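# Four arms build a two-layer carton stack mid-table

## Task

Build a stack of the four empty cartons at the centre of the table: a bottom layer of two cartons lying next to each other, and a top layer of two more laid crosswise over them, with no carton squashed.

## Robot and tools

Robots: arm1, arm2, arm3 and arm4 are identical i2rt Big YAM arms. Each has six revolute joints, a two-finger gripper and a wrist camera that sits above the hand looking toward the fingertips. Reach is roughly 1.0 m from the joint1 axis. Feet (base_link, scene frame, metres): arm1 (+0.616, -0.593, +0.915), arm2 (+0.630, +0.561, +0.990), arm3 (-0.613, +0.528, +0.902), arm4 (-0.533, -0.636, +0.954), each yawed so its own +x points roughly toward the table centre. Room cameras: cam_a, cam_b, cam_near_a, cam_near_b; wrist cameras: arm1_cam_wrist to arm4_cam_wrist. Calibration data (intrinsics, T_world_to_cam) is supplied but can be a few millimetres or a couple of degrees off.

Frame: one shared scene frame, origin on the floor, +z up, lengths in metres. The "hand" point lies between the finger pads, about 1 cm short of the tips. The fingers point along the hand's +z and open and close along its y axis. Printed hand positions can be off, more so at long reach.

Tool move: optional keys arm1, arm2, arm3, arm4 and cameras. Each arm key takes an object for that arm alone; an arm you omit keeps its previous command. Inside it:
- joints: absolute targets by name. joint1_rad -2.879..2.879 (yaw about the foot, positive counter-clockwise from above), joint2_rad 0..3.141 (shoulder, positive lifts and swings forward), joint3_rad 0..3.019 (elbow, positive opens), joint4_rad -1.692..1.57 (hand pitch, positive tilts fingers up), joint5_rad -1.57..1.57 (hand sideways, positive to the arm's right), joint6_rad -2.094..2.094 (roll, positive clockwise seen from behind). Radians. gripper_m 0..0.093 is the fingertip gap in metres, absolute.
- target: an absolute hand pose, seven numbers [x, y, z, qw, qx, qy, qz], metres and a unit quaternion, scene frame. The hand travels a straight line from its current hand_target to it. With target, joints may contain only gripper_m.
- speed: top speed of that line, 0.002..0.5 m/s, default 0.25; only allowed with target. Rotation is capped at twice this value in rad/s.
- min_time_s: 0.1..8 s, a lower bound on the duration of this arm's joint motions.
All motions in one call start together; all target paths end together, paced by the slowest, and last 0.5..10 s; any action is capped at 15 s. Each step the commanded pose is clipped to 100 mm and 20 degrees from the measured hand, so big jumps lag; expect final errors of a centimetre or more, and overspeed near full stretch. Paths ignore obstacles and other arms. cameras: a list of names, ["all"], or []; by default none for an action, all for an empty call. An empty move returns full state, images and the scene number.

Tool wait: seconds 0..10, optional cameras; nothing new is commanded. Tool zoom_image: camera plus region [x0, y0, x1, y1] in pixels from the top-left, at most 504 by 504, only on the newest images. Tool read_manual gives licence text. Tool finished_scene takes the scene number and must be the last call of the reply.

Results: per-arm joint_positions, hand, hand_target, Joint velocities (rad/s, gripper m/s; "within noise" means still), joint torques (N m, positive toward larger angle; numbers 3 and 4 wrap at ±28), joint_status and hand_status. The "move" line gives each moved arm's outcome, e.g. "arm1 done; arm2 time_out". Status words: done; off_target (stopped short, may still push); time_out (arm keeps a nearby target and keeps pushing; send the reported position to relax it); not_followed, with "joint command not followed" or "pose unreachable" when a self/arm-collision or reach check withheld the targets (a gripper target still runs). on_its_own lists uncommanded behaviour; "held at" is a target, not a reading. Arms shown "as last shown" were not in the action and their lines repeat older values. The "pictures" line orders the images, which may lag the state slightly.

Gripper: when squeezing a rigid item the reading may sit up to 0.005 m under its width (or up to 0.002 over); closed on nothing it reads 0.000..0.003. Just under the first-touch reading the grip is gentle; about 0.005 m lower the full force (roughly 50-64 N per pad) applies. Cartons can give way, so keep the target only slightly below contact width to avoid crushing. Open well above the reading to release.

Order of calls: a refused call (bad value, or a stop) cancels the rest of that reply's move, wait and finished_scene calls; an invalid one (unknown key or camera) does not. The simulation keeps running while you compose replies, holding the last commands.

Avoid: any two arms pressing or hitting each other, including a gripper closing on another arm's fingers (the collision check can be late and lets fingers, gripper bodies and wrist cameras meet). Avoid knocking cartons off the work area, dropping them from height, releasing them while moving, slamming into the table, and prolonged pushing against something or holding a stretched arm, which heats motors: MOTOR HOT appears near 85 °C and at 100 °C an OVER-TEMPERATURE FAULT drops the arm for 30-60 s, after which its keys read limit_stop_at_motor_heat and targets must be resent. Loose cartons may occasionally be nudged by outside pushes, so check images before finishing; the stack must stay standing unaided.

Each tool is called after "Call:" as name(argument=value, ...) on one line, values as JSON.

## Session

Call:
move(cameras=["cam_a","cam_b","cam_near_a","cam_near_b"])

Scene clock: 0.00 s.
Joint torques (N m): no reading
Heat: arm1: hottest joint1_rad 40 °C; arm2: hottest joint6_rad 40 °C; arm3: hottest joint1_rad 38 °C; arm4: hottest joint1_rad 44 °C.
Joint velocities: within noise
arm1.joint_positions: joint1_rad=+0.179 joint2_rad=+0.617 joint3_rad=+1.406 joint4_rad=-1.417 joint5_rad=+0.111 joint6_rad=+0.340 gripper_m=+0.09396
arm1.joint_status: not commanded
arm1.hand: x=+0.4488 y=-0.4458 z=+1.4458 quat_wxyz=(-0.114, +0.775, -0.438, -0.441) (m; scene frame)
arm1.hand_target: x=+0.4505 y=-0.4470 z=+1.4581 quat_wxyz=(-0.116, +0.769, -0.435, -0.454) (m; scene frame)
arm1.hand_status: not commanded
arm2.joint_positions: joint1_rad=+0.227 joint2_rad=+0.633 joint3_rad=+1.333 joint4_rad=-1.225 joint5_rad=+0.246 joint6_rad=-0.317 gripper_m=+0.09396
arm2.joint_status: not commanded
arm2.hand: x=+0.4552 y=+0.3696 z=+1.5254 quat_wxyz=(-0.061, -0.719, -0.473, +0.506) (m; scene frame)
arm2.hand_target: x=+0.4565 y=+0.3716 z=+1.5387 quat_wxyz=(-0.066, -0.714, -0.467, +0.518) (m; scene frame)
arm2.hand_status: not commanded
arm3.joint_positions: joint1_rad=+0.178 joint2_rad=+0.626 joint3_rad=+1.315 joint4_rad=-1.505 joint5_rad=+0.218 joint6_rad=+0.357 gripper_m=+0.09396
arm3.joint_status: not commanded
arm3.hand: x=-0.4782 y=+0.3534 z=+1.3744 quat_wxyz=(-0.342, -0.512, -0.770, +0.165) (m; scene frame)
arm3.hand_target: x=-0.4791 y=+0.3541 z=+1.3875 quat_wxyz=(-0.356, -0.511, -0.765, +0.167) (m; scene frame)
arm3.hand_status: not commanded
arm4.joint_positions: joint1_rad=-0.391 joint2_rad=+0.618 joint3_rad=+1.439 joint4_rad=-1.280 joint5_rad=-0.275 joint6_rad=+0.302 gripper_m=+0.09396
arm4.joint_status: not commanded
arm4.hand: x=-0.3703 y=-0.4693 z=+1.5318 quat_wxyz=(-0.420, +0.196, -0.821, -0.333) (m; scene frame)
arm4.hand_target: x=-0.3731 y=-0.4712 z=+1.5415 quat_wxyz=(-0.429, +0.196, -0.815, -0.337) (m; scene frame)
arm4.hand_status: not commanded
pictures: cam_a, cam_b, cam_near_a, cam_near_b

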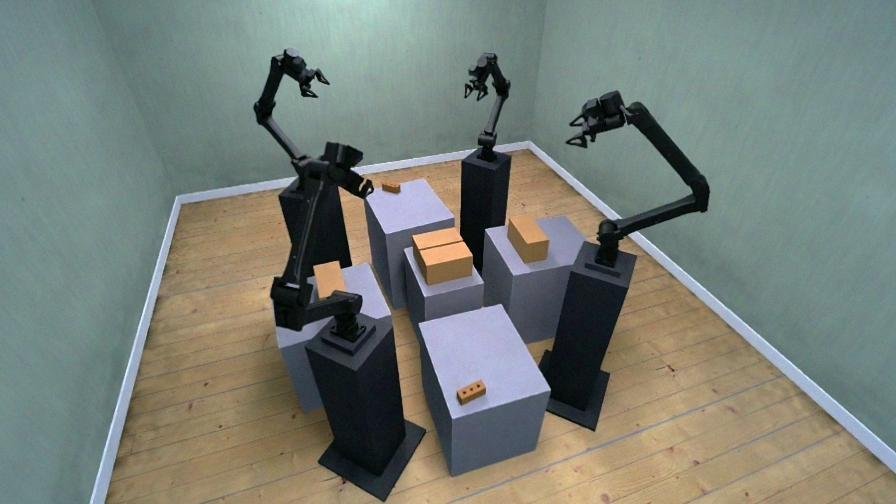

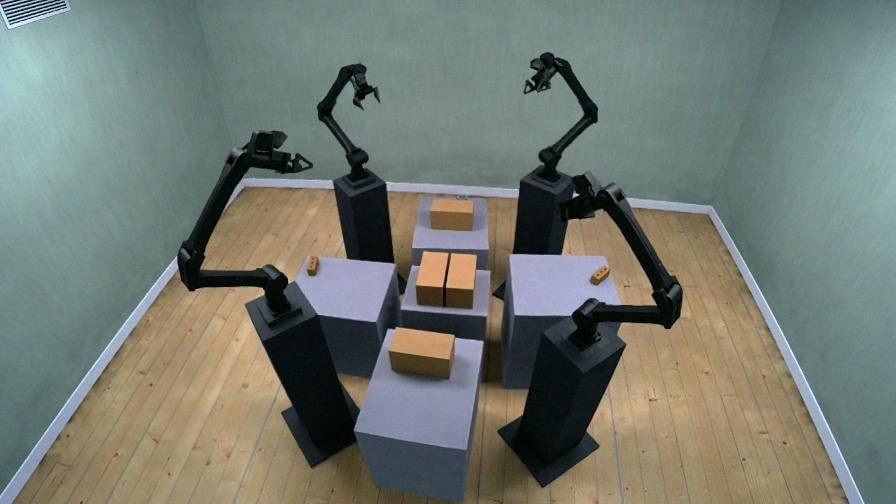

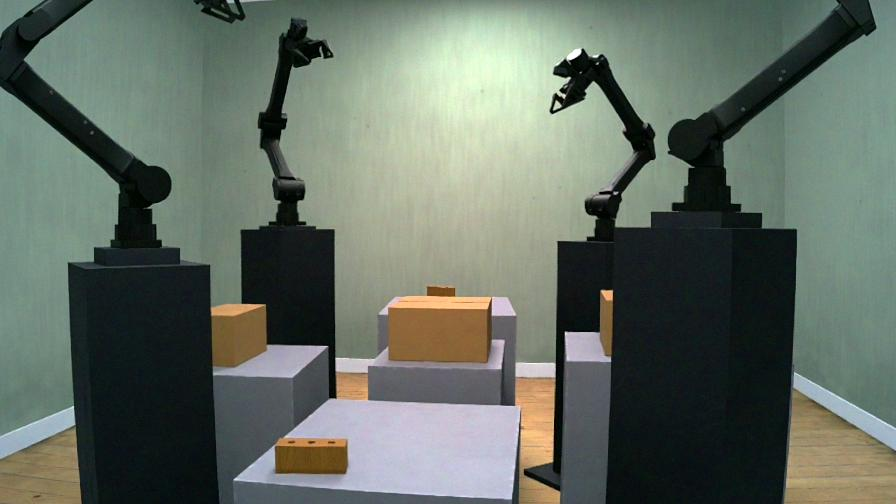

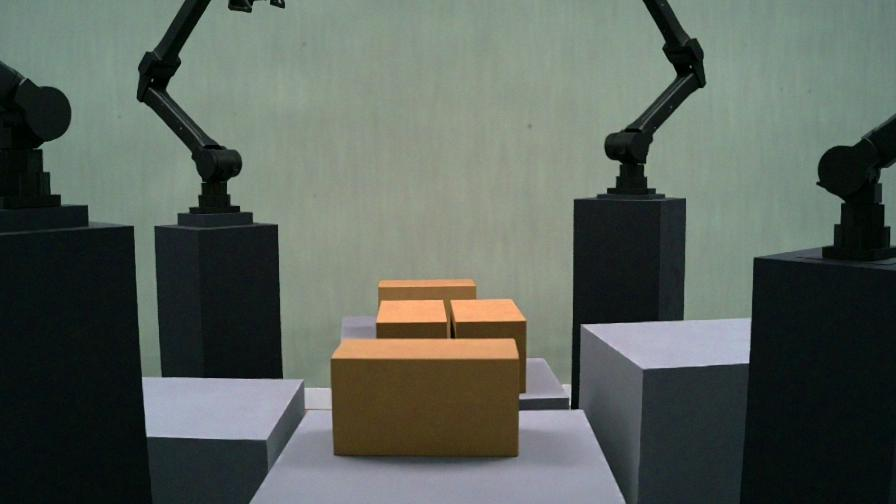

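Call:
zoom_image(camera="cam_b", region=[330, 170, 530, 400])

Call:
zoom_image(camera="cam_a", region=[300, 170, 600, 420])

Call:
zoom_image(camera="cam_near_b", region=[250, 220, 650, 504])

Call:
zoom_image(camera="cam_near_a", region=[190, 220, 690, 504])

Call:
move(cameras=["arm1_cam_wrist","arm2_cam_wrist","arm3_cam_wrist","arm4_cam_wrist"])

Scaled by 2.191 from the camera's 896x504 image, which has a finer 1280x720 frame.

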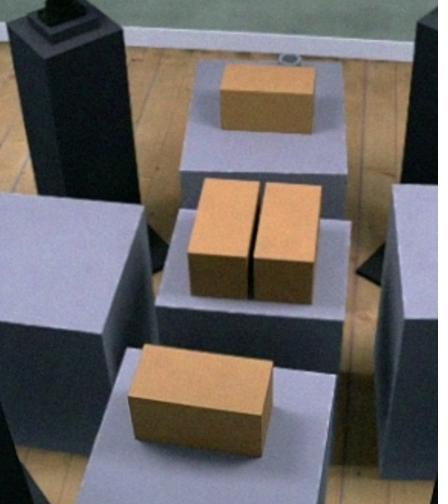

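Scaled by 1.680 from the camera's 896x504 image, which has a finer 1280x720 frame.

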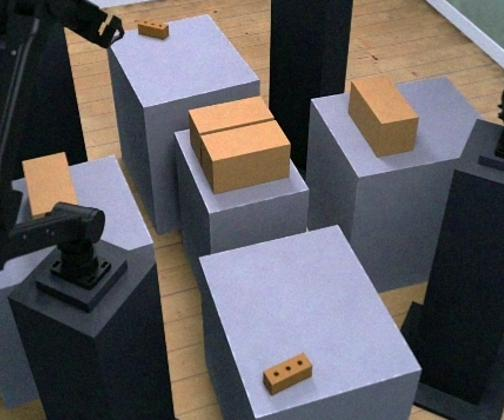

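Scaled by 1.260 from the camera's 896x504 image, which has a finer 1280x720 frame.

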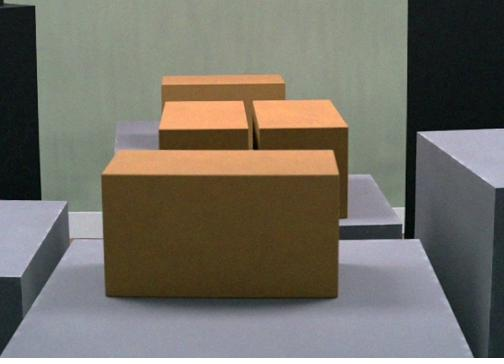

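Scaled by 1.008 from the camera's 896x504 image, which has a finer 1280x720 frame.

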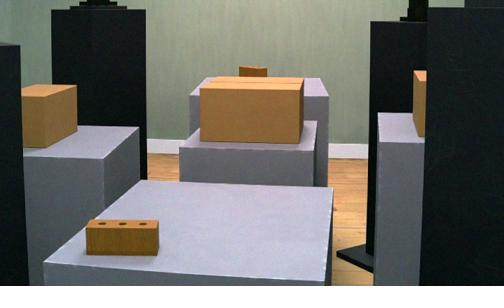

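Scene clock: 1.70 s.
Joint torques (N m): arm1=[-0.21 1.9 8.13 1.72 0.09 0.08] | arm2=[1.2 1.9 10.56 2.44 0.09 0.01] | arm3=[0.21 0.03 9.54 1.54 0.25 0.12] | arm4=[0.15 2.26 10.04 1.74 0.05 -0.2]
Heat: arm1: hottest joint1_rad 40 °C; arm2: hottest joint6_rad 40 °C; arm3: hottest joint1_rad 38 °C; arm4: hottest joint1_rad 44 °C.
Joint velocities: within noise
arm1.joint_positions: joint1_rad=+0.179 joint2_rad=+0.617 joint3_rad=+1.406 joint4_rad=-1.417 joint5_rad=+0.111 joint6_rad=+0.340 gripper_m=+0.09396
arm1.joint_status: not commanded
arm1.hand: x=+0.4488 y=-0.4458 z=+1.4458 quat_wxyz=(-0.114, +0.775, -0.438, -0.441) (m; scene frame)
arm1.hand_target: x=+0.4505 y=-0.4470 z=+1.4581 quat_wxyz=(-0.116, +0.769, -0.435, -0.454) (m; scene frame)
arm1.hand_status: not commanded
arm2.joint_positions: joint1_rad=+0.227 joint2_rad=+0.633 joint3_rad=+1.333 joint4_rad=-1.225 joint5_rad=+0.246 joint6_rad=-0.317 gripper_m=+0.09396
arm2.joint_status: not commanded
arm2.hand: x=+0.4552 y=+0.3696 z=+1.5254 quat_wxyz=(-0.061, -0.719, -0.473, +0.506) (m; scene frame)
arm2.hand_target: x=+0.4565 y=+0.3716 z=+1.5387 quat_wxyz=(-0.066, -0.714, -0.467, +0.518) (m; scene frame)
arm2.hand_status: not commanded
arm3.joint_positions: joint1_rad=+0.178 joint2_rad=+0.626 joint3_rad=+1.315 joint4_rad=-1.505 joint5_rad=+0.218 joint6_rad=+0.357 gripper_m=+0.09396
arm3.joint_status: not commanded
arm3.hand: x=-0.4782 y=+0.3534 z=+1.3744 quat_wxyz=(-0.342, -0.512, -0.770, +0.165) (m; scene frame)
arm3.hand_target: x=-0.4791 y=+0.3541 z=+1.3875 quat_wxyz=(-0.356, -0.511, -0.765, +0.167) (m; scene frame)
arm3.hand_status: not commanded
arm4.joint_positions: joint1_rad=-0.391 joint2_rad=+0.618 joint3_rad=+1.439 joint4_rad=-1.280 joint5_rad=-0.275 joint6_rad=+0.302 gripper_m=+0.09396
arm4.joint_status: not commanded
arm4.hand: x=-0.3703 y=-0.4693 z=+1.5318 quat_wxyz=(-0.420, +0.196, -0.821, -0.333) (m; scene frame)
arm4.hand_target: x=-0.3731 y=-0.4712 z=+1.5415 quat_wxyz=(-0.429, +0.196, -0.815, -0.337) (m; scene frame)
arm4.hand_status: not commanded
pictures: arm1_cam_wrist, arm2_cam_wrist, arm3_cam_wrist, arm4_cam_wrist

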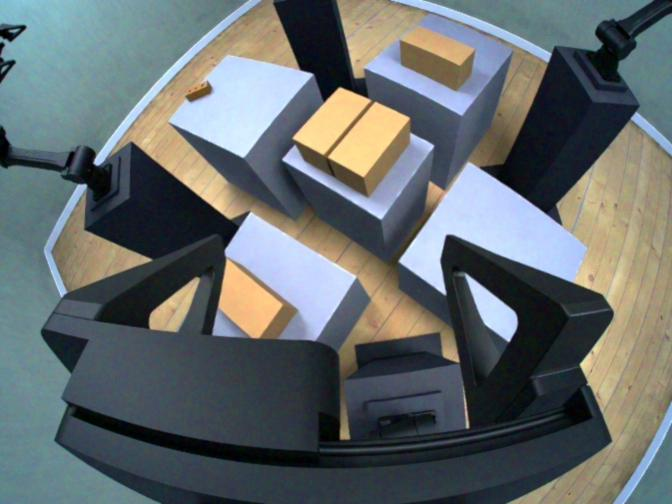

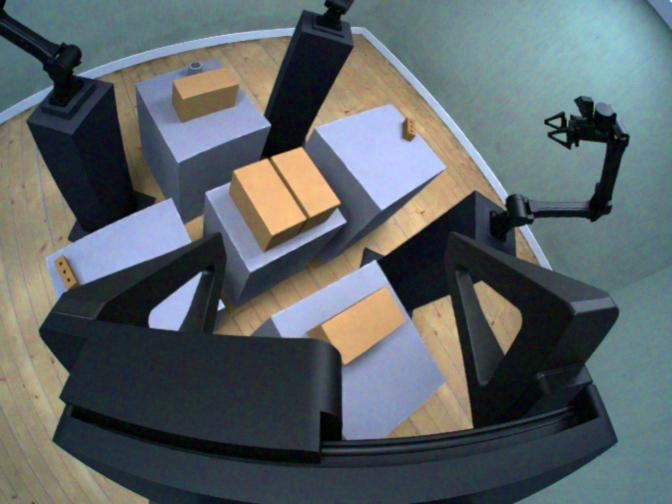

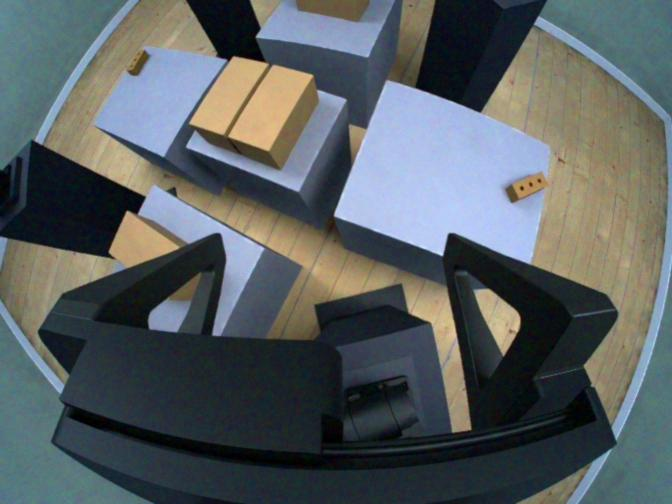

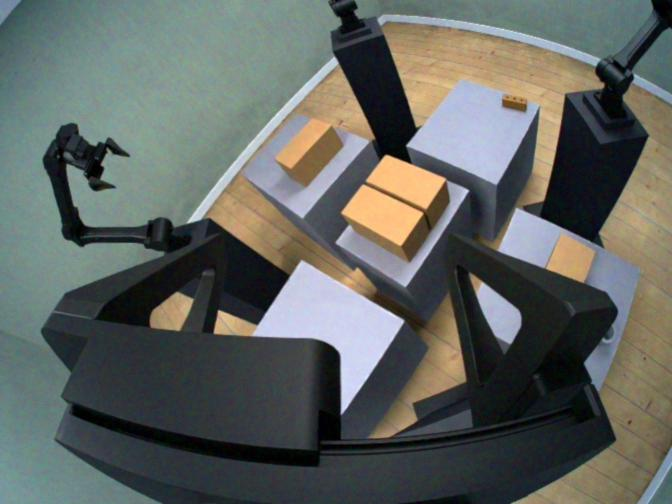

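Call:
move(arm1={"target":[0.25,-0.62,0.69,0,0.7071,0,-0.7071],"joints":{"gripper_m":0.07}}, arm2={"target":[0.25,0.54,0.76,0,0.7071,0,-0.7071],"joints":{"gripper_m":0.07}}, arm3={"target":[-0.20,0.54,0.76,0.7071,0,0.7071,0],"joints":{"gripper_m":0.07}}, arm4={"target":[-0.22,-0.62,0.69,0.7071,0,0.7071,0],"joints":{"gripper_m":0.07}}, cameras=["all"])

Scene clock: 18.87 s.
Joint torques (N m): arm1=[-1.14 2.84 11.33 1.29 0.11 0.12] | arm2=[1.49 2.08 13.75 1.72 0.11 -0.03] | arm3=[-0.38 0.32 11.63 1.33 0.41 0.19] | arm4=[0.79 3.19 14.17 1.33 0.09 -0.14]
Heat: arm1: hottest joint1_rad 39 °C; arm2: hottest joint6_rad 39 °C; arm3: hottest joint1_rad 37 °C; arm4: hottest joint1_rad 43 °C.
move: arm1 not_followed; arm2 not_followed; arm3 not_followed; arm4 not_followed
Joint velocities: within noise
arm1.joint_positions: joint1_rad=+0.842 joint2_rad=+0.085 joint3_rad=+0.077 joint4_rad=-0.385 joint5_rad=+0.398 joint6_rad=+0.338 gripper_m=+0.07009
arm1.joint_status: all done
arm1.on_its_own: joint1_rad is held at +0.831, not at its first target +0.179; joint2_rad is held at +0.086, not at its first target +0.618; joint3_rad is held at +0.117, not at its first target +1.430; joint4_rad is held at -0.393, not at its first target -1.411; joint5_rad is held at +0.398, not at its first target +0.111
arm1.hand: x=+0.3649 y=-0.5327 z=+1.0526 quat_wxyz=(-0.061, +0.789, -0.233, -0.565) (m; scene frame)
arm1.hand_target: x=+0.3630 y=-0.5300 z=+1.0741 quat_wxyz=(-0.059, +0.778, -0.240, -0.577) (m; scene frame)
arm1.hand_status: not_followed (0.390 m and 33.5 deg from the pose sent, 0.801 m and 61.3 deg at the start; pose on its path clipped on 47 of 116 steps; a joint's target at an end of its range on 57 of 116 steps)
arm2.joint_positions: joint1_rad=-0.359 joint2_rad=+0.195 joint3_rad=+0.079 joint4_rad=-0.178 joint5_rad=+0.023 joint6_rad=-0.288 gripper_m=+0.07009
arm2.joint_status: all done
arm2.on_its_own: joint1_rad is held at -0.348, not at its first target +0.227; joint2_rad is held at +0.192, not at its first target +0.634; joint3_rad is held at +0.114, not at its first target +1.357; joint4_rad is held at -0.188, not at its first target -1.219; joint5_rad is held at +0.024, not at its first target +0.246
arm2.hand: x=+0.3711 y=+0.4563 z=+1.1470 quat_wxyz=(-0.024, -0.756, -0.264, +0.599) (m; scene frame)
arm2.hand_target: x=+0.3697 y=+0.4525 z=+1.1668 quat_wxyz=(-0.026, -0.746, -0.267, +0.609) (m; scene frame)
arm2.hand_status: not_followed (0.414 m and 33.5 deg from the pose sent, 0.810 m and 60.0 deg at the start; pose on its path clipped on 45 of 111 steps; a joint's target at an end of its range on 54 of 111 steps)
arm3.joint_positions: joint1_rad=+0.922 joint2_rad=+0.297 joint3_rad=+0.064 joint4_rad=-0.214 joint5_rad=+0.428 joint6_rad=+0.355 gripper_m=+0.07009
arm3.joint_status: all done
arm3.on_its_own: joint1_rad is held at +0.914, not at its first target +0.178; joint2_rad is held at +0.290, not at its first target +0.626; joint3_rad is held at +0.098, not at its first target +1.342; joint4_rad is held at -0.222, not at its first target -1.500; joint5_rad is held at +0.432, not at its first target +0.218
arm3.hand: x=-0.3517 y=+0.4590 z=+1.0199 quat_wxyz=(-0.545, -0.252, -0.795, +0.079) (m; scene frame)
arm3.hand_target: x=-0.3472 y=+0.4564 z=+1.0399 quat_wxyz=(-0.559, -0.260, -0.784, +0.076) (m; scene frame)
arm3.hand_status: not_followed (0.312 m and 37.1 deg from the pose sent, 0.700 m and 76.3 deg at the start; pose on its path clipped on 40 of 115 steps; a joint's target at an end of its range on 50 of 115 steps)
arm4.joint_positions: joint1_rad=-0.728 joint2_rad=+0.003 joint3_rad=+0.059 joint4_rad=-0.495 joint5_rad=-0.125 joint6_rad=+0.108 gripper_m=+0.07007
arm4.joint_status: all done
arm4.on_its_own: joint1_rad is held at -0.718, not at its first target -0.391; joint2_rad is held at +0.003, not at its first target +0.617; joint3_rad is held at +0.090, not at its first target +1.457; joint4_rad is held at -0.502, not at its first target -1.277; joint5_rad is held at -0.125, not at its first target -0.275; joint6_rad is held at +0.113, not at its first target +0.302
arm4.hand: x=-0.2987 y=-0.5516 z=+1.0703 quat_wxyz=(-0.517, +0.098, -0.837, -0.151) (m; scene frame)
arm4.hand_target: x=-0.2981 y=-0.5489 z=+1.0869 quat_wxyz=(-0.525, +0.101, -0.830, -0.157) (m; scene frame)
arm4.hand_status: not_followed (0.394 m and 33.7 deg from the pose sent, 0.868 m and 57.3 deg at the start; pose on its path clipped on 38 of 109 steps; a joint's target at an end of its range on 62 of 109 steps)
pictures: arm1_cam_wrist, arm2_cam_wrist, arm3_cam_wrist, arm4_cam_wrist, cam_a, cam_b, cam_near_a, cam_near_b
pose unreachable (arm1 arm): on one or more control steps of this call this arm could not follow its commanded pose, so it was not sent that pose on those steps. On the call's last step it was still not sent that pose. It may still have moved: this result reports where it is.
cause: moving toward the commanded pose would bring two parts of the arm too close to each other (its shoulder (the part past joint 1) and its forearm (the part past joint 3), 43 mm apart when it was first held).
pose unreachable (arm2 arm): on one or more control steps of this call this arm could not follow its commanded pose, so it was not sent that pose on those steps. On the call's last step it was still not sent that pose. It may still have moved: this result reports where it is.
cause: moving toward the commanded pose would bring two parts of the arm too close to each other (its shoulder (the part past joint 1) and its forearm (the part past joint 3), 41 mm apart when it was first held).
pose unreachable (arm3 arm): on one or more control steps of this call this arm could not follow its commanded pose, so it was not sent that pose on those steps. On the call's last step it was still not sent that pose. It may still have moved: this result reports where it is.
cause: moving toward the commanded pose would bring two parts of the arm too close to each other (its shoulder (the part past joint 1) and its forearm (the part past joint 3), 35 mm apart when it was first held).
pose unreachable (arm4 arm): on one or more control steps of this call this arm could not follow its commanded pose, so it was not sent that pose on those steps. On the call's last step it was still not sent that pose. It may still have moved: this result reports where it is.
cause: moving toward the commanded pose would bring two parts of the arm too close to each other (its shoulder (the part past joint 1) and its forearm (the part past joint 3), 32 mm apart when it was first held).
camera_calibration:
arm1_cam_wrist: T_world_to_cam=[[0.429633, 0.889189, -0.157351, 0.482114], [0.709058, -0.440096, -0.550956, 0.0901407], [-0.559153, 0.125138, -0.819566, 1.25786], [0, 0, 0, 1]] pos_world=[0.43229, -0.546425, 1.15643]
arm2_cam_wrist: T_world_to_cam=[[-0.430205, 0.858013, 0.2806, -0.553183], [0.628873, 0.507851, -0.588733, 0.215254], [-0.647644, -0.0768138, -0.758061, 1.27004], [0, 0, 0, 1]] pos_world=[0.449184, 0.462878, 1.24472]
arm3_cam_wrist: T_world_to_cam=[[-0.485299, -0.862214, -0.145164, 0.372677], [-0.702831, 0.483447, -0.521831, 0.0675387], [0.520109, -0.151218, -0.840607, 1.23246], [0, 0, 0, 1]] pos_world=[-0.412685, 0.475047, 1.12536]
arm4_cam_wrist: T_world_to_cam=[[0.328493, -0.933511, -0.143701, -0.265939], [-0.844467, -0.222135, -0.487372, 0.15045], [0.423046, 0.281449, -0.861289, 1.32613], [0, 0, 0, 1]] pos_world=[-0.346606, -0.588075, 1.17729]

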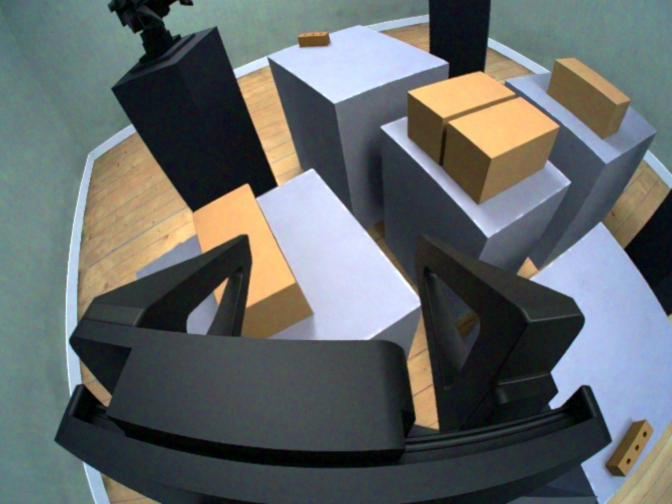

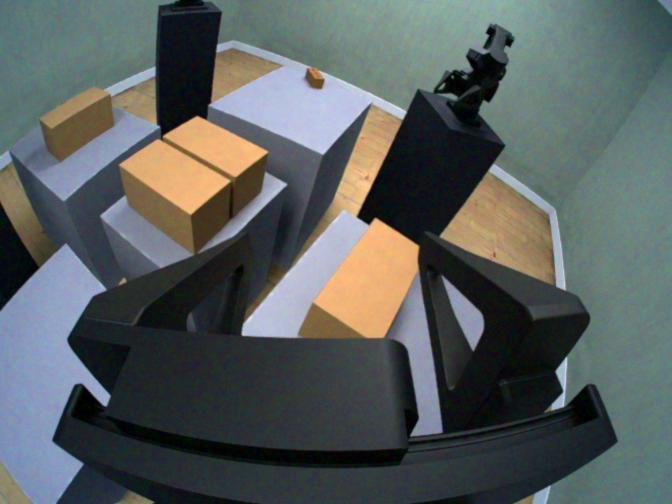

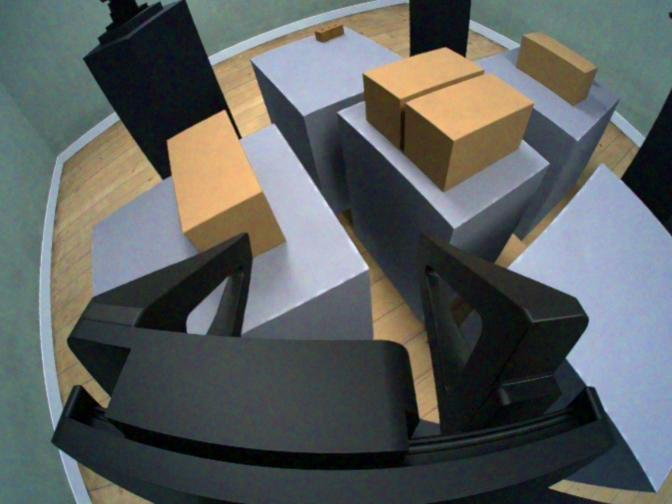

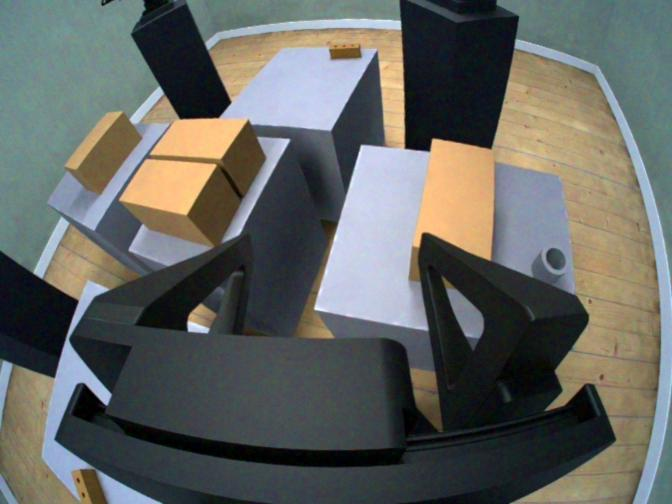

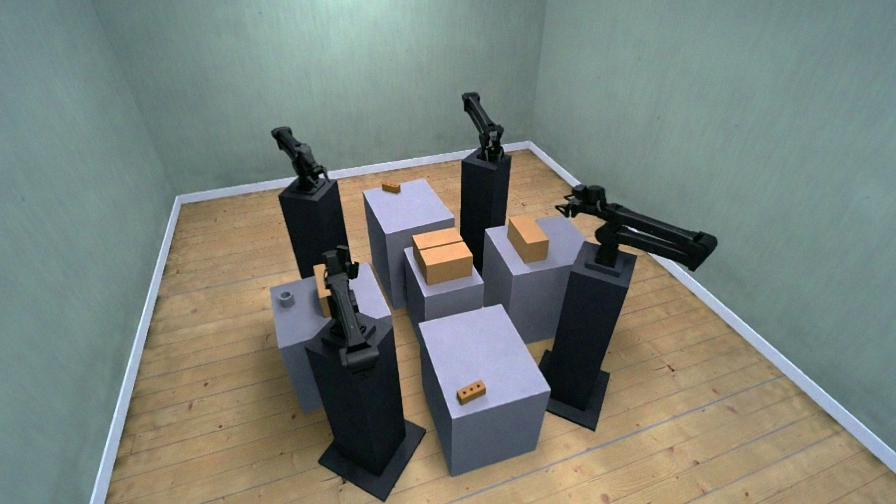

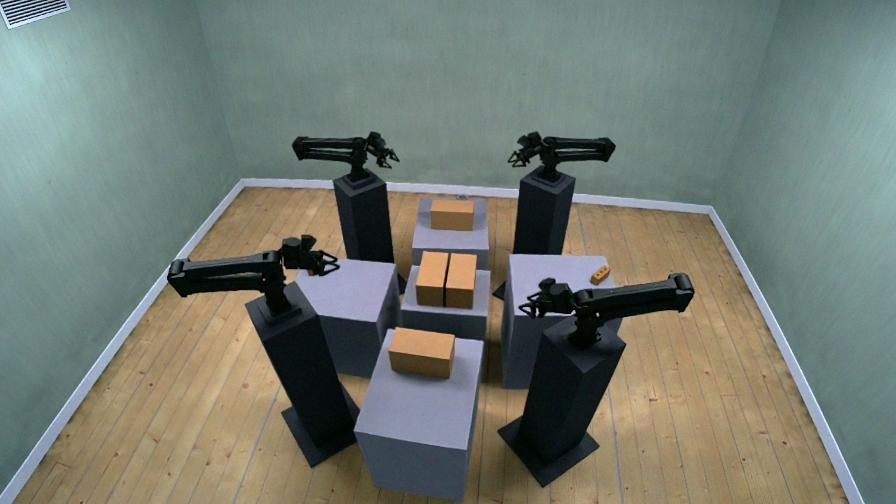

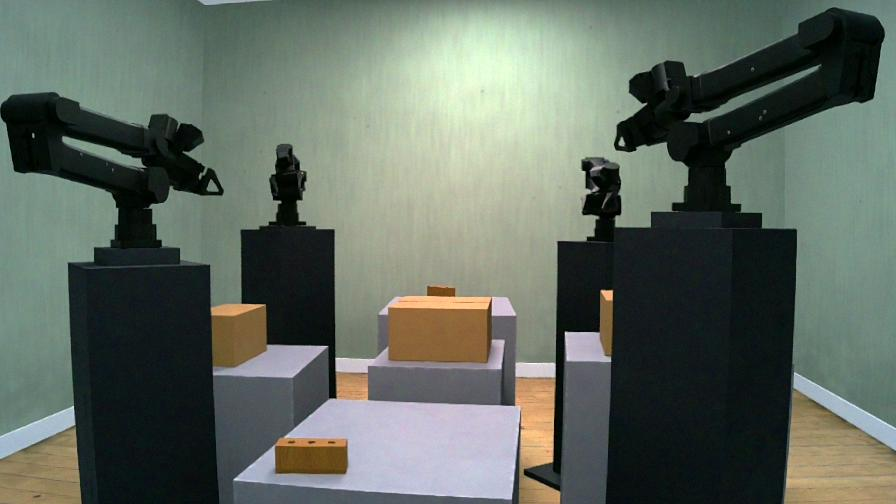

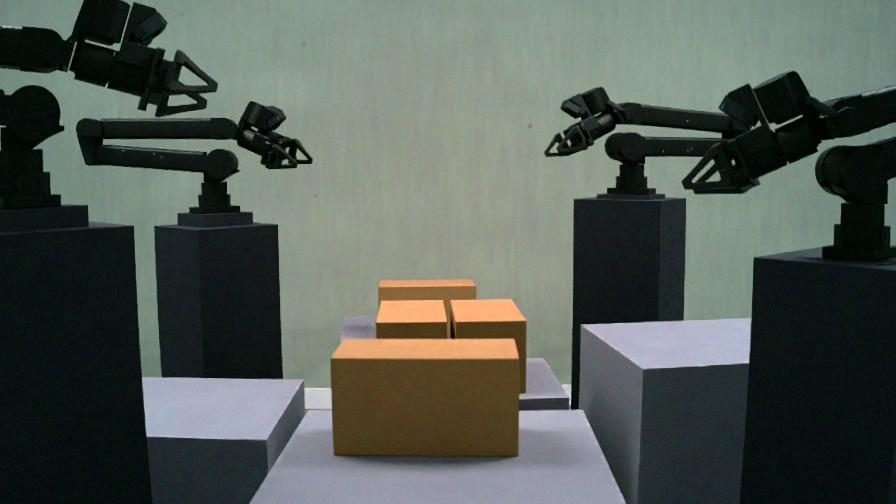

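Call:
move(arm1={"joints":{"joint1_rad":0.827,"joint2_rad":1.96,"joint3_rad":0.422,"joint4_rad":0.752,"joint5_rad":0.017,"joint6_rad":0},"min_time_s":3}, arm2={"joints":{"joint1_rad":-0.704,"joint2_rad":1.986,"joint3_rad":0.464,"joint4_rad":0.737,"joint5_rad":0.056,"joint6_rad":0},"min_time_s":3}, arm3={"joints":{"joint1_rad":0.931,"joint2_rad":1.663,"joint3_rad":0.534,"joint4_rad":0.344,"joint5_rad":0.026,"joint6_rad":0},"min_time_s":3}, arm4={"joints":{"joint1_rad":-0.891,"joint2_rad":2.131,"joint3_rad":0.325,"joint4_rad":1.021,"joint5_rad":0.099,"joint6_rad":0},"min_time_s":3}, cameras=["all"])

Scene clock: 32.33 s.
Joint torques (N m): arm1=[-1.49 -7.47 2.14 2.04 -0.08 0.03] | arm2=[-0.15 -7.94 3.44 2.86 0.2 0.1] | arm3=[1.03 -9.58 6.48 2.02 -0.07 0.03] | arm4=[-1.03 -8.76 0.14 2 0.24 -0.26]
Heat: arm1: hottest joint3_rad 40 °C; arm2: hottest joint6_rad 39 °C; arm3: hottest joint3_rad 41 °C; arm4: hottest joint1_rad 43 °C.
move: arm1 done; arm2 done; arm3 done; arm4 done
Joint velocities: within noise
arm1.joint_positions: joint1_rad=+0.842 joint2_rad=+1.949 joint3_rad=+0.407 joint4_rad=+0.734 joint5_rad=+0.020 joint6_rad=+0.007 gripper_m=+0.07009
arm1.joint_status: all done
arm1.hand: x=+0.2085 y=-0.6019 z=+0.8113 quat_wxyz=(-0.002, +0.928, +0.007, -0.372) (m; scene frame)
arm1.hand_target: x=+0.1994 y=-0.5966 z=+0.8129 quat_wxyz=(-0.004, +0.924, +0.004, -0.383) (m; scene frame)
arm1.hand_status: not commanded
arm2.joint_positions: joint1_rad=-0.694 joint2_rad=+1.977 joint3_rad=+0.447 joint4_rad=+0.716 joint5_rad=+0.052 joint6_rad=-0.010 gripper_m=+0.07009
arm2.joint_status: all done
arm2.hand: x=+0.2096 y=+0.5434 z=+0.8834 quat_wxyz=(+0.013, -0.927, -0.025, +0.374) (m; scene frame)
arm2.hand_target: x=+0.1982 y=+0.5477 z=+0.8866 quat_wxyz=(+0.015, -0.922, -0.014, +0.387) (m; scene frame)
arm2.hand_status: not commanded
arm3.joint_positions: joint1_rad=+0.922 joint2_rad=+1.656 joint3_rad=+0.504 joint4_rad=+0.328 joint5_rad=+0.029 joint6_rad=+0.008 gripper_m=+0.07009
arm3.joint_status: all done
arm3.hand: x=-0.1678 y=+0.5298 z=+0.8741 quat_wxyz=(-0.366, -0.002, -0.931, +0.007) (m; scene frame)
arm3.hand_target: x=-0.1501 y=+0.5351 z=+0.8840 quat_wxyz=(-0.384, +0.006, -0.923, +0.005) (m; scene frame)
arm3.hand_status: not commanded
arm4.joint_positions: joint1_rad=-0.875 joint2_rad=+2.114 joint3_rad=+0.317 joint4_rad=+1.007 joint5_rad=+0.097 joint6_rad=+0.008 gripper_m=+0.07007
arm4.joint_status: all done
arm4.hand: x=-0.1688 y=-0.6114 z=+0.8259 quat_wxyz=(-0.383, +0.031, -0.923, +0.020) (m; scene frame)
arm4.hand_target: x=-0.1660 y=-0.6173 z=+0.8230 quat_wxyz=(-0.385, +0.027, -0.922, +0.026) (m; scene frame)
arm4.hand_status: not commanded
pictures: arm1_cam_wrist, arm2_cam_wrist, arm3_cam_wrist, arm4_cam_wrist, cam_a, cam_b, cam_near_a, cam_near_b
camera_calibration:
arm1_cam_wrist: T_world_to_cam=[[-0.024629, 0.999603, 0.0136748, 0.595294], [0.988589, 0.0263866, -0.148311, -0.0664147], [-0.148613, 0.00986596, -0.988846, 0.963606], [0, 0, 0, 1]] pos_world=[0.223522, -0.602812, 0.934867]
arm2_cam_wrist: T_world_to_cam=[[-0.0379963, 0.998382, 0.0422975, -0.571356], [0.987234, 0.0440566, -0.153061, -0.0905425], [-0.154677, 0.0359418, -0.987311, 1.01022], [0, 0, 0, 1]] pos_world=[0.223936, 0.538111, 1.00771]
arm3_cam_wrist: T_world_to_cam=[[-0.00491788, -0.999863, 0.015798, 0.514715], [-0.98984, 0.00262238, -0.142163, -0.0388522], [0.142102, -0.0163366, -0.989717, 1.02042], [0, 0, 0, 1]] pos_world=[-0.18093, 0.531417, 0.996272]
arm4_cam_wrist: T_world_to_cam=[[0.0510995, -0.996502, 0.0661241, -0.658192], [-0.984295, -0.0614547, -0.165488, -0.0634095], [0.168973, -0.0566293, -0.983993, 0.929244], [0, 0, 0, 1]] pos_world=[-0.185797, -0.607165, 0.947398]

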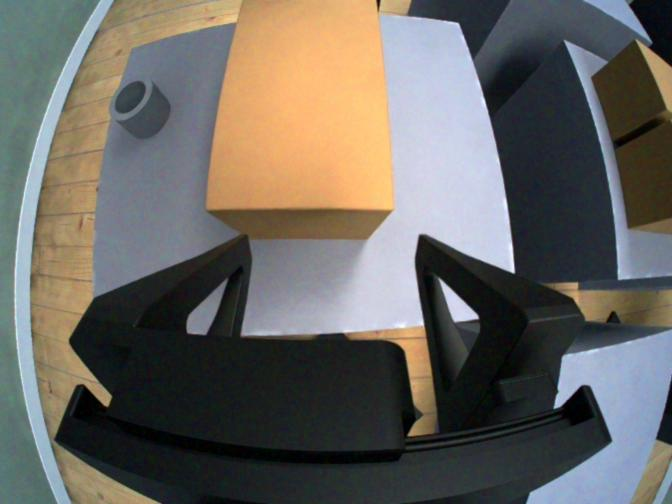

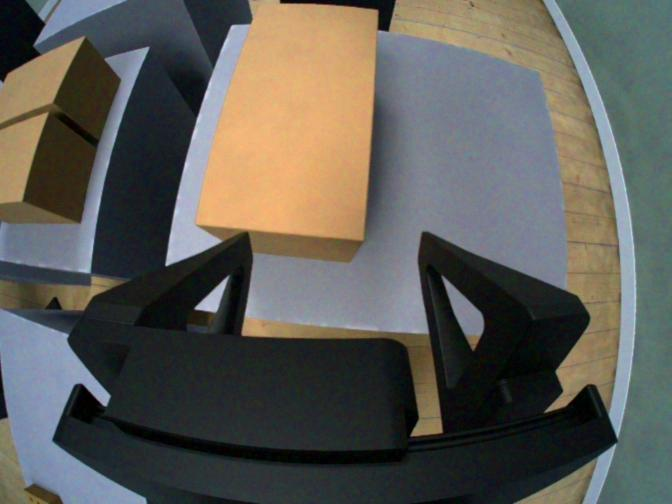

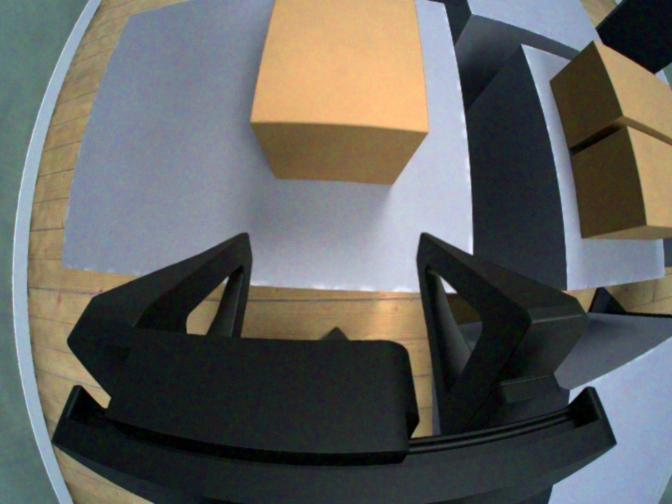

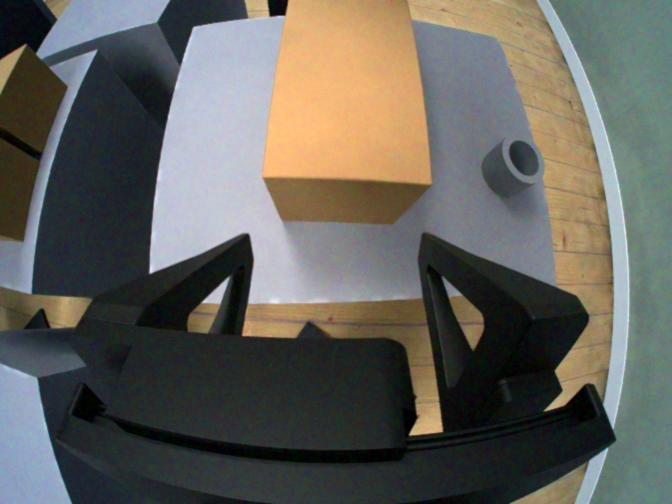

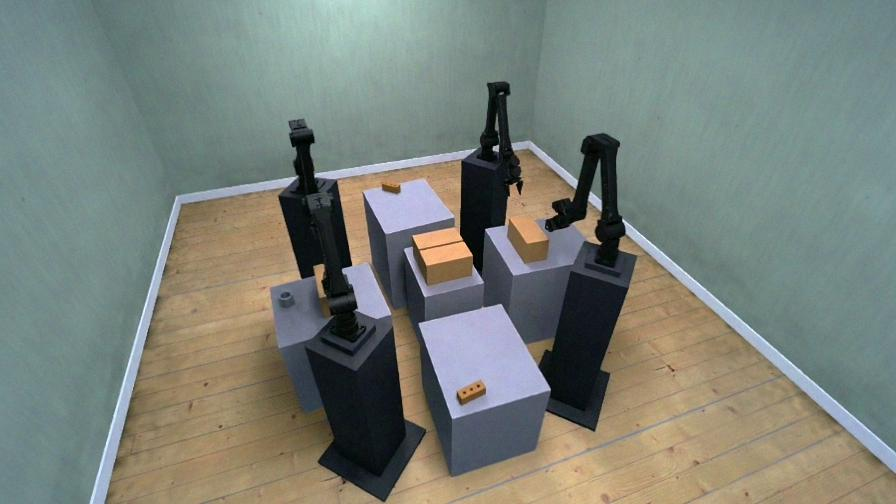

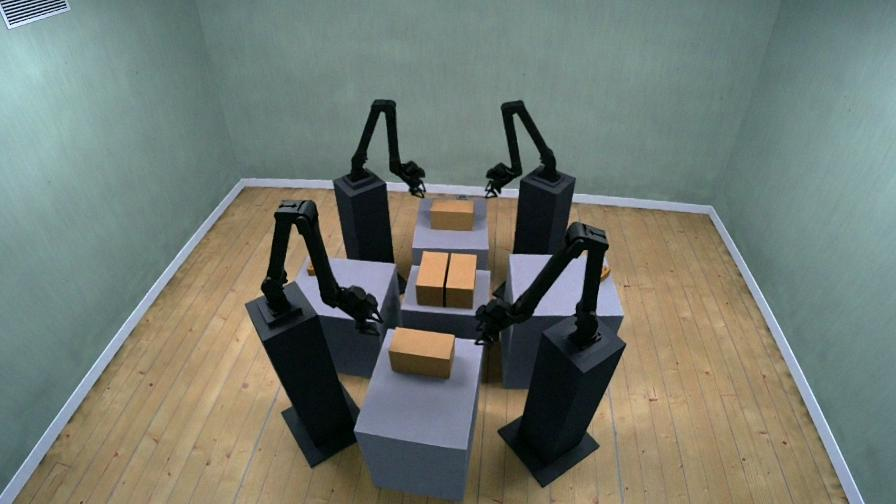

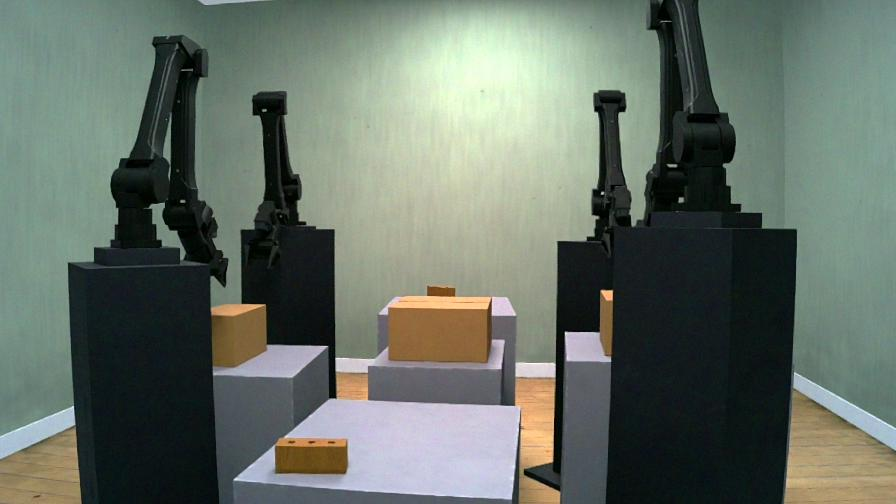

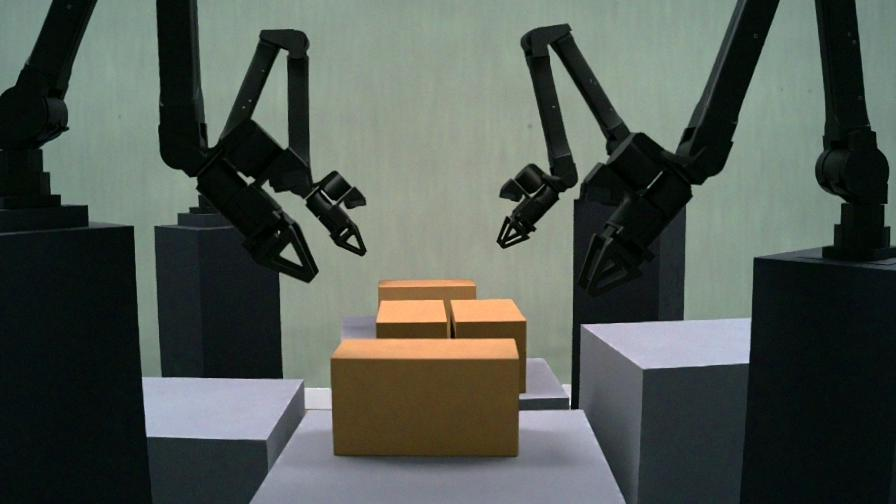

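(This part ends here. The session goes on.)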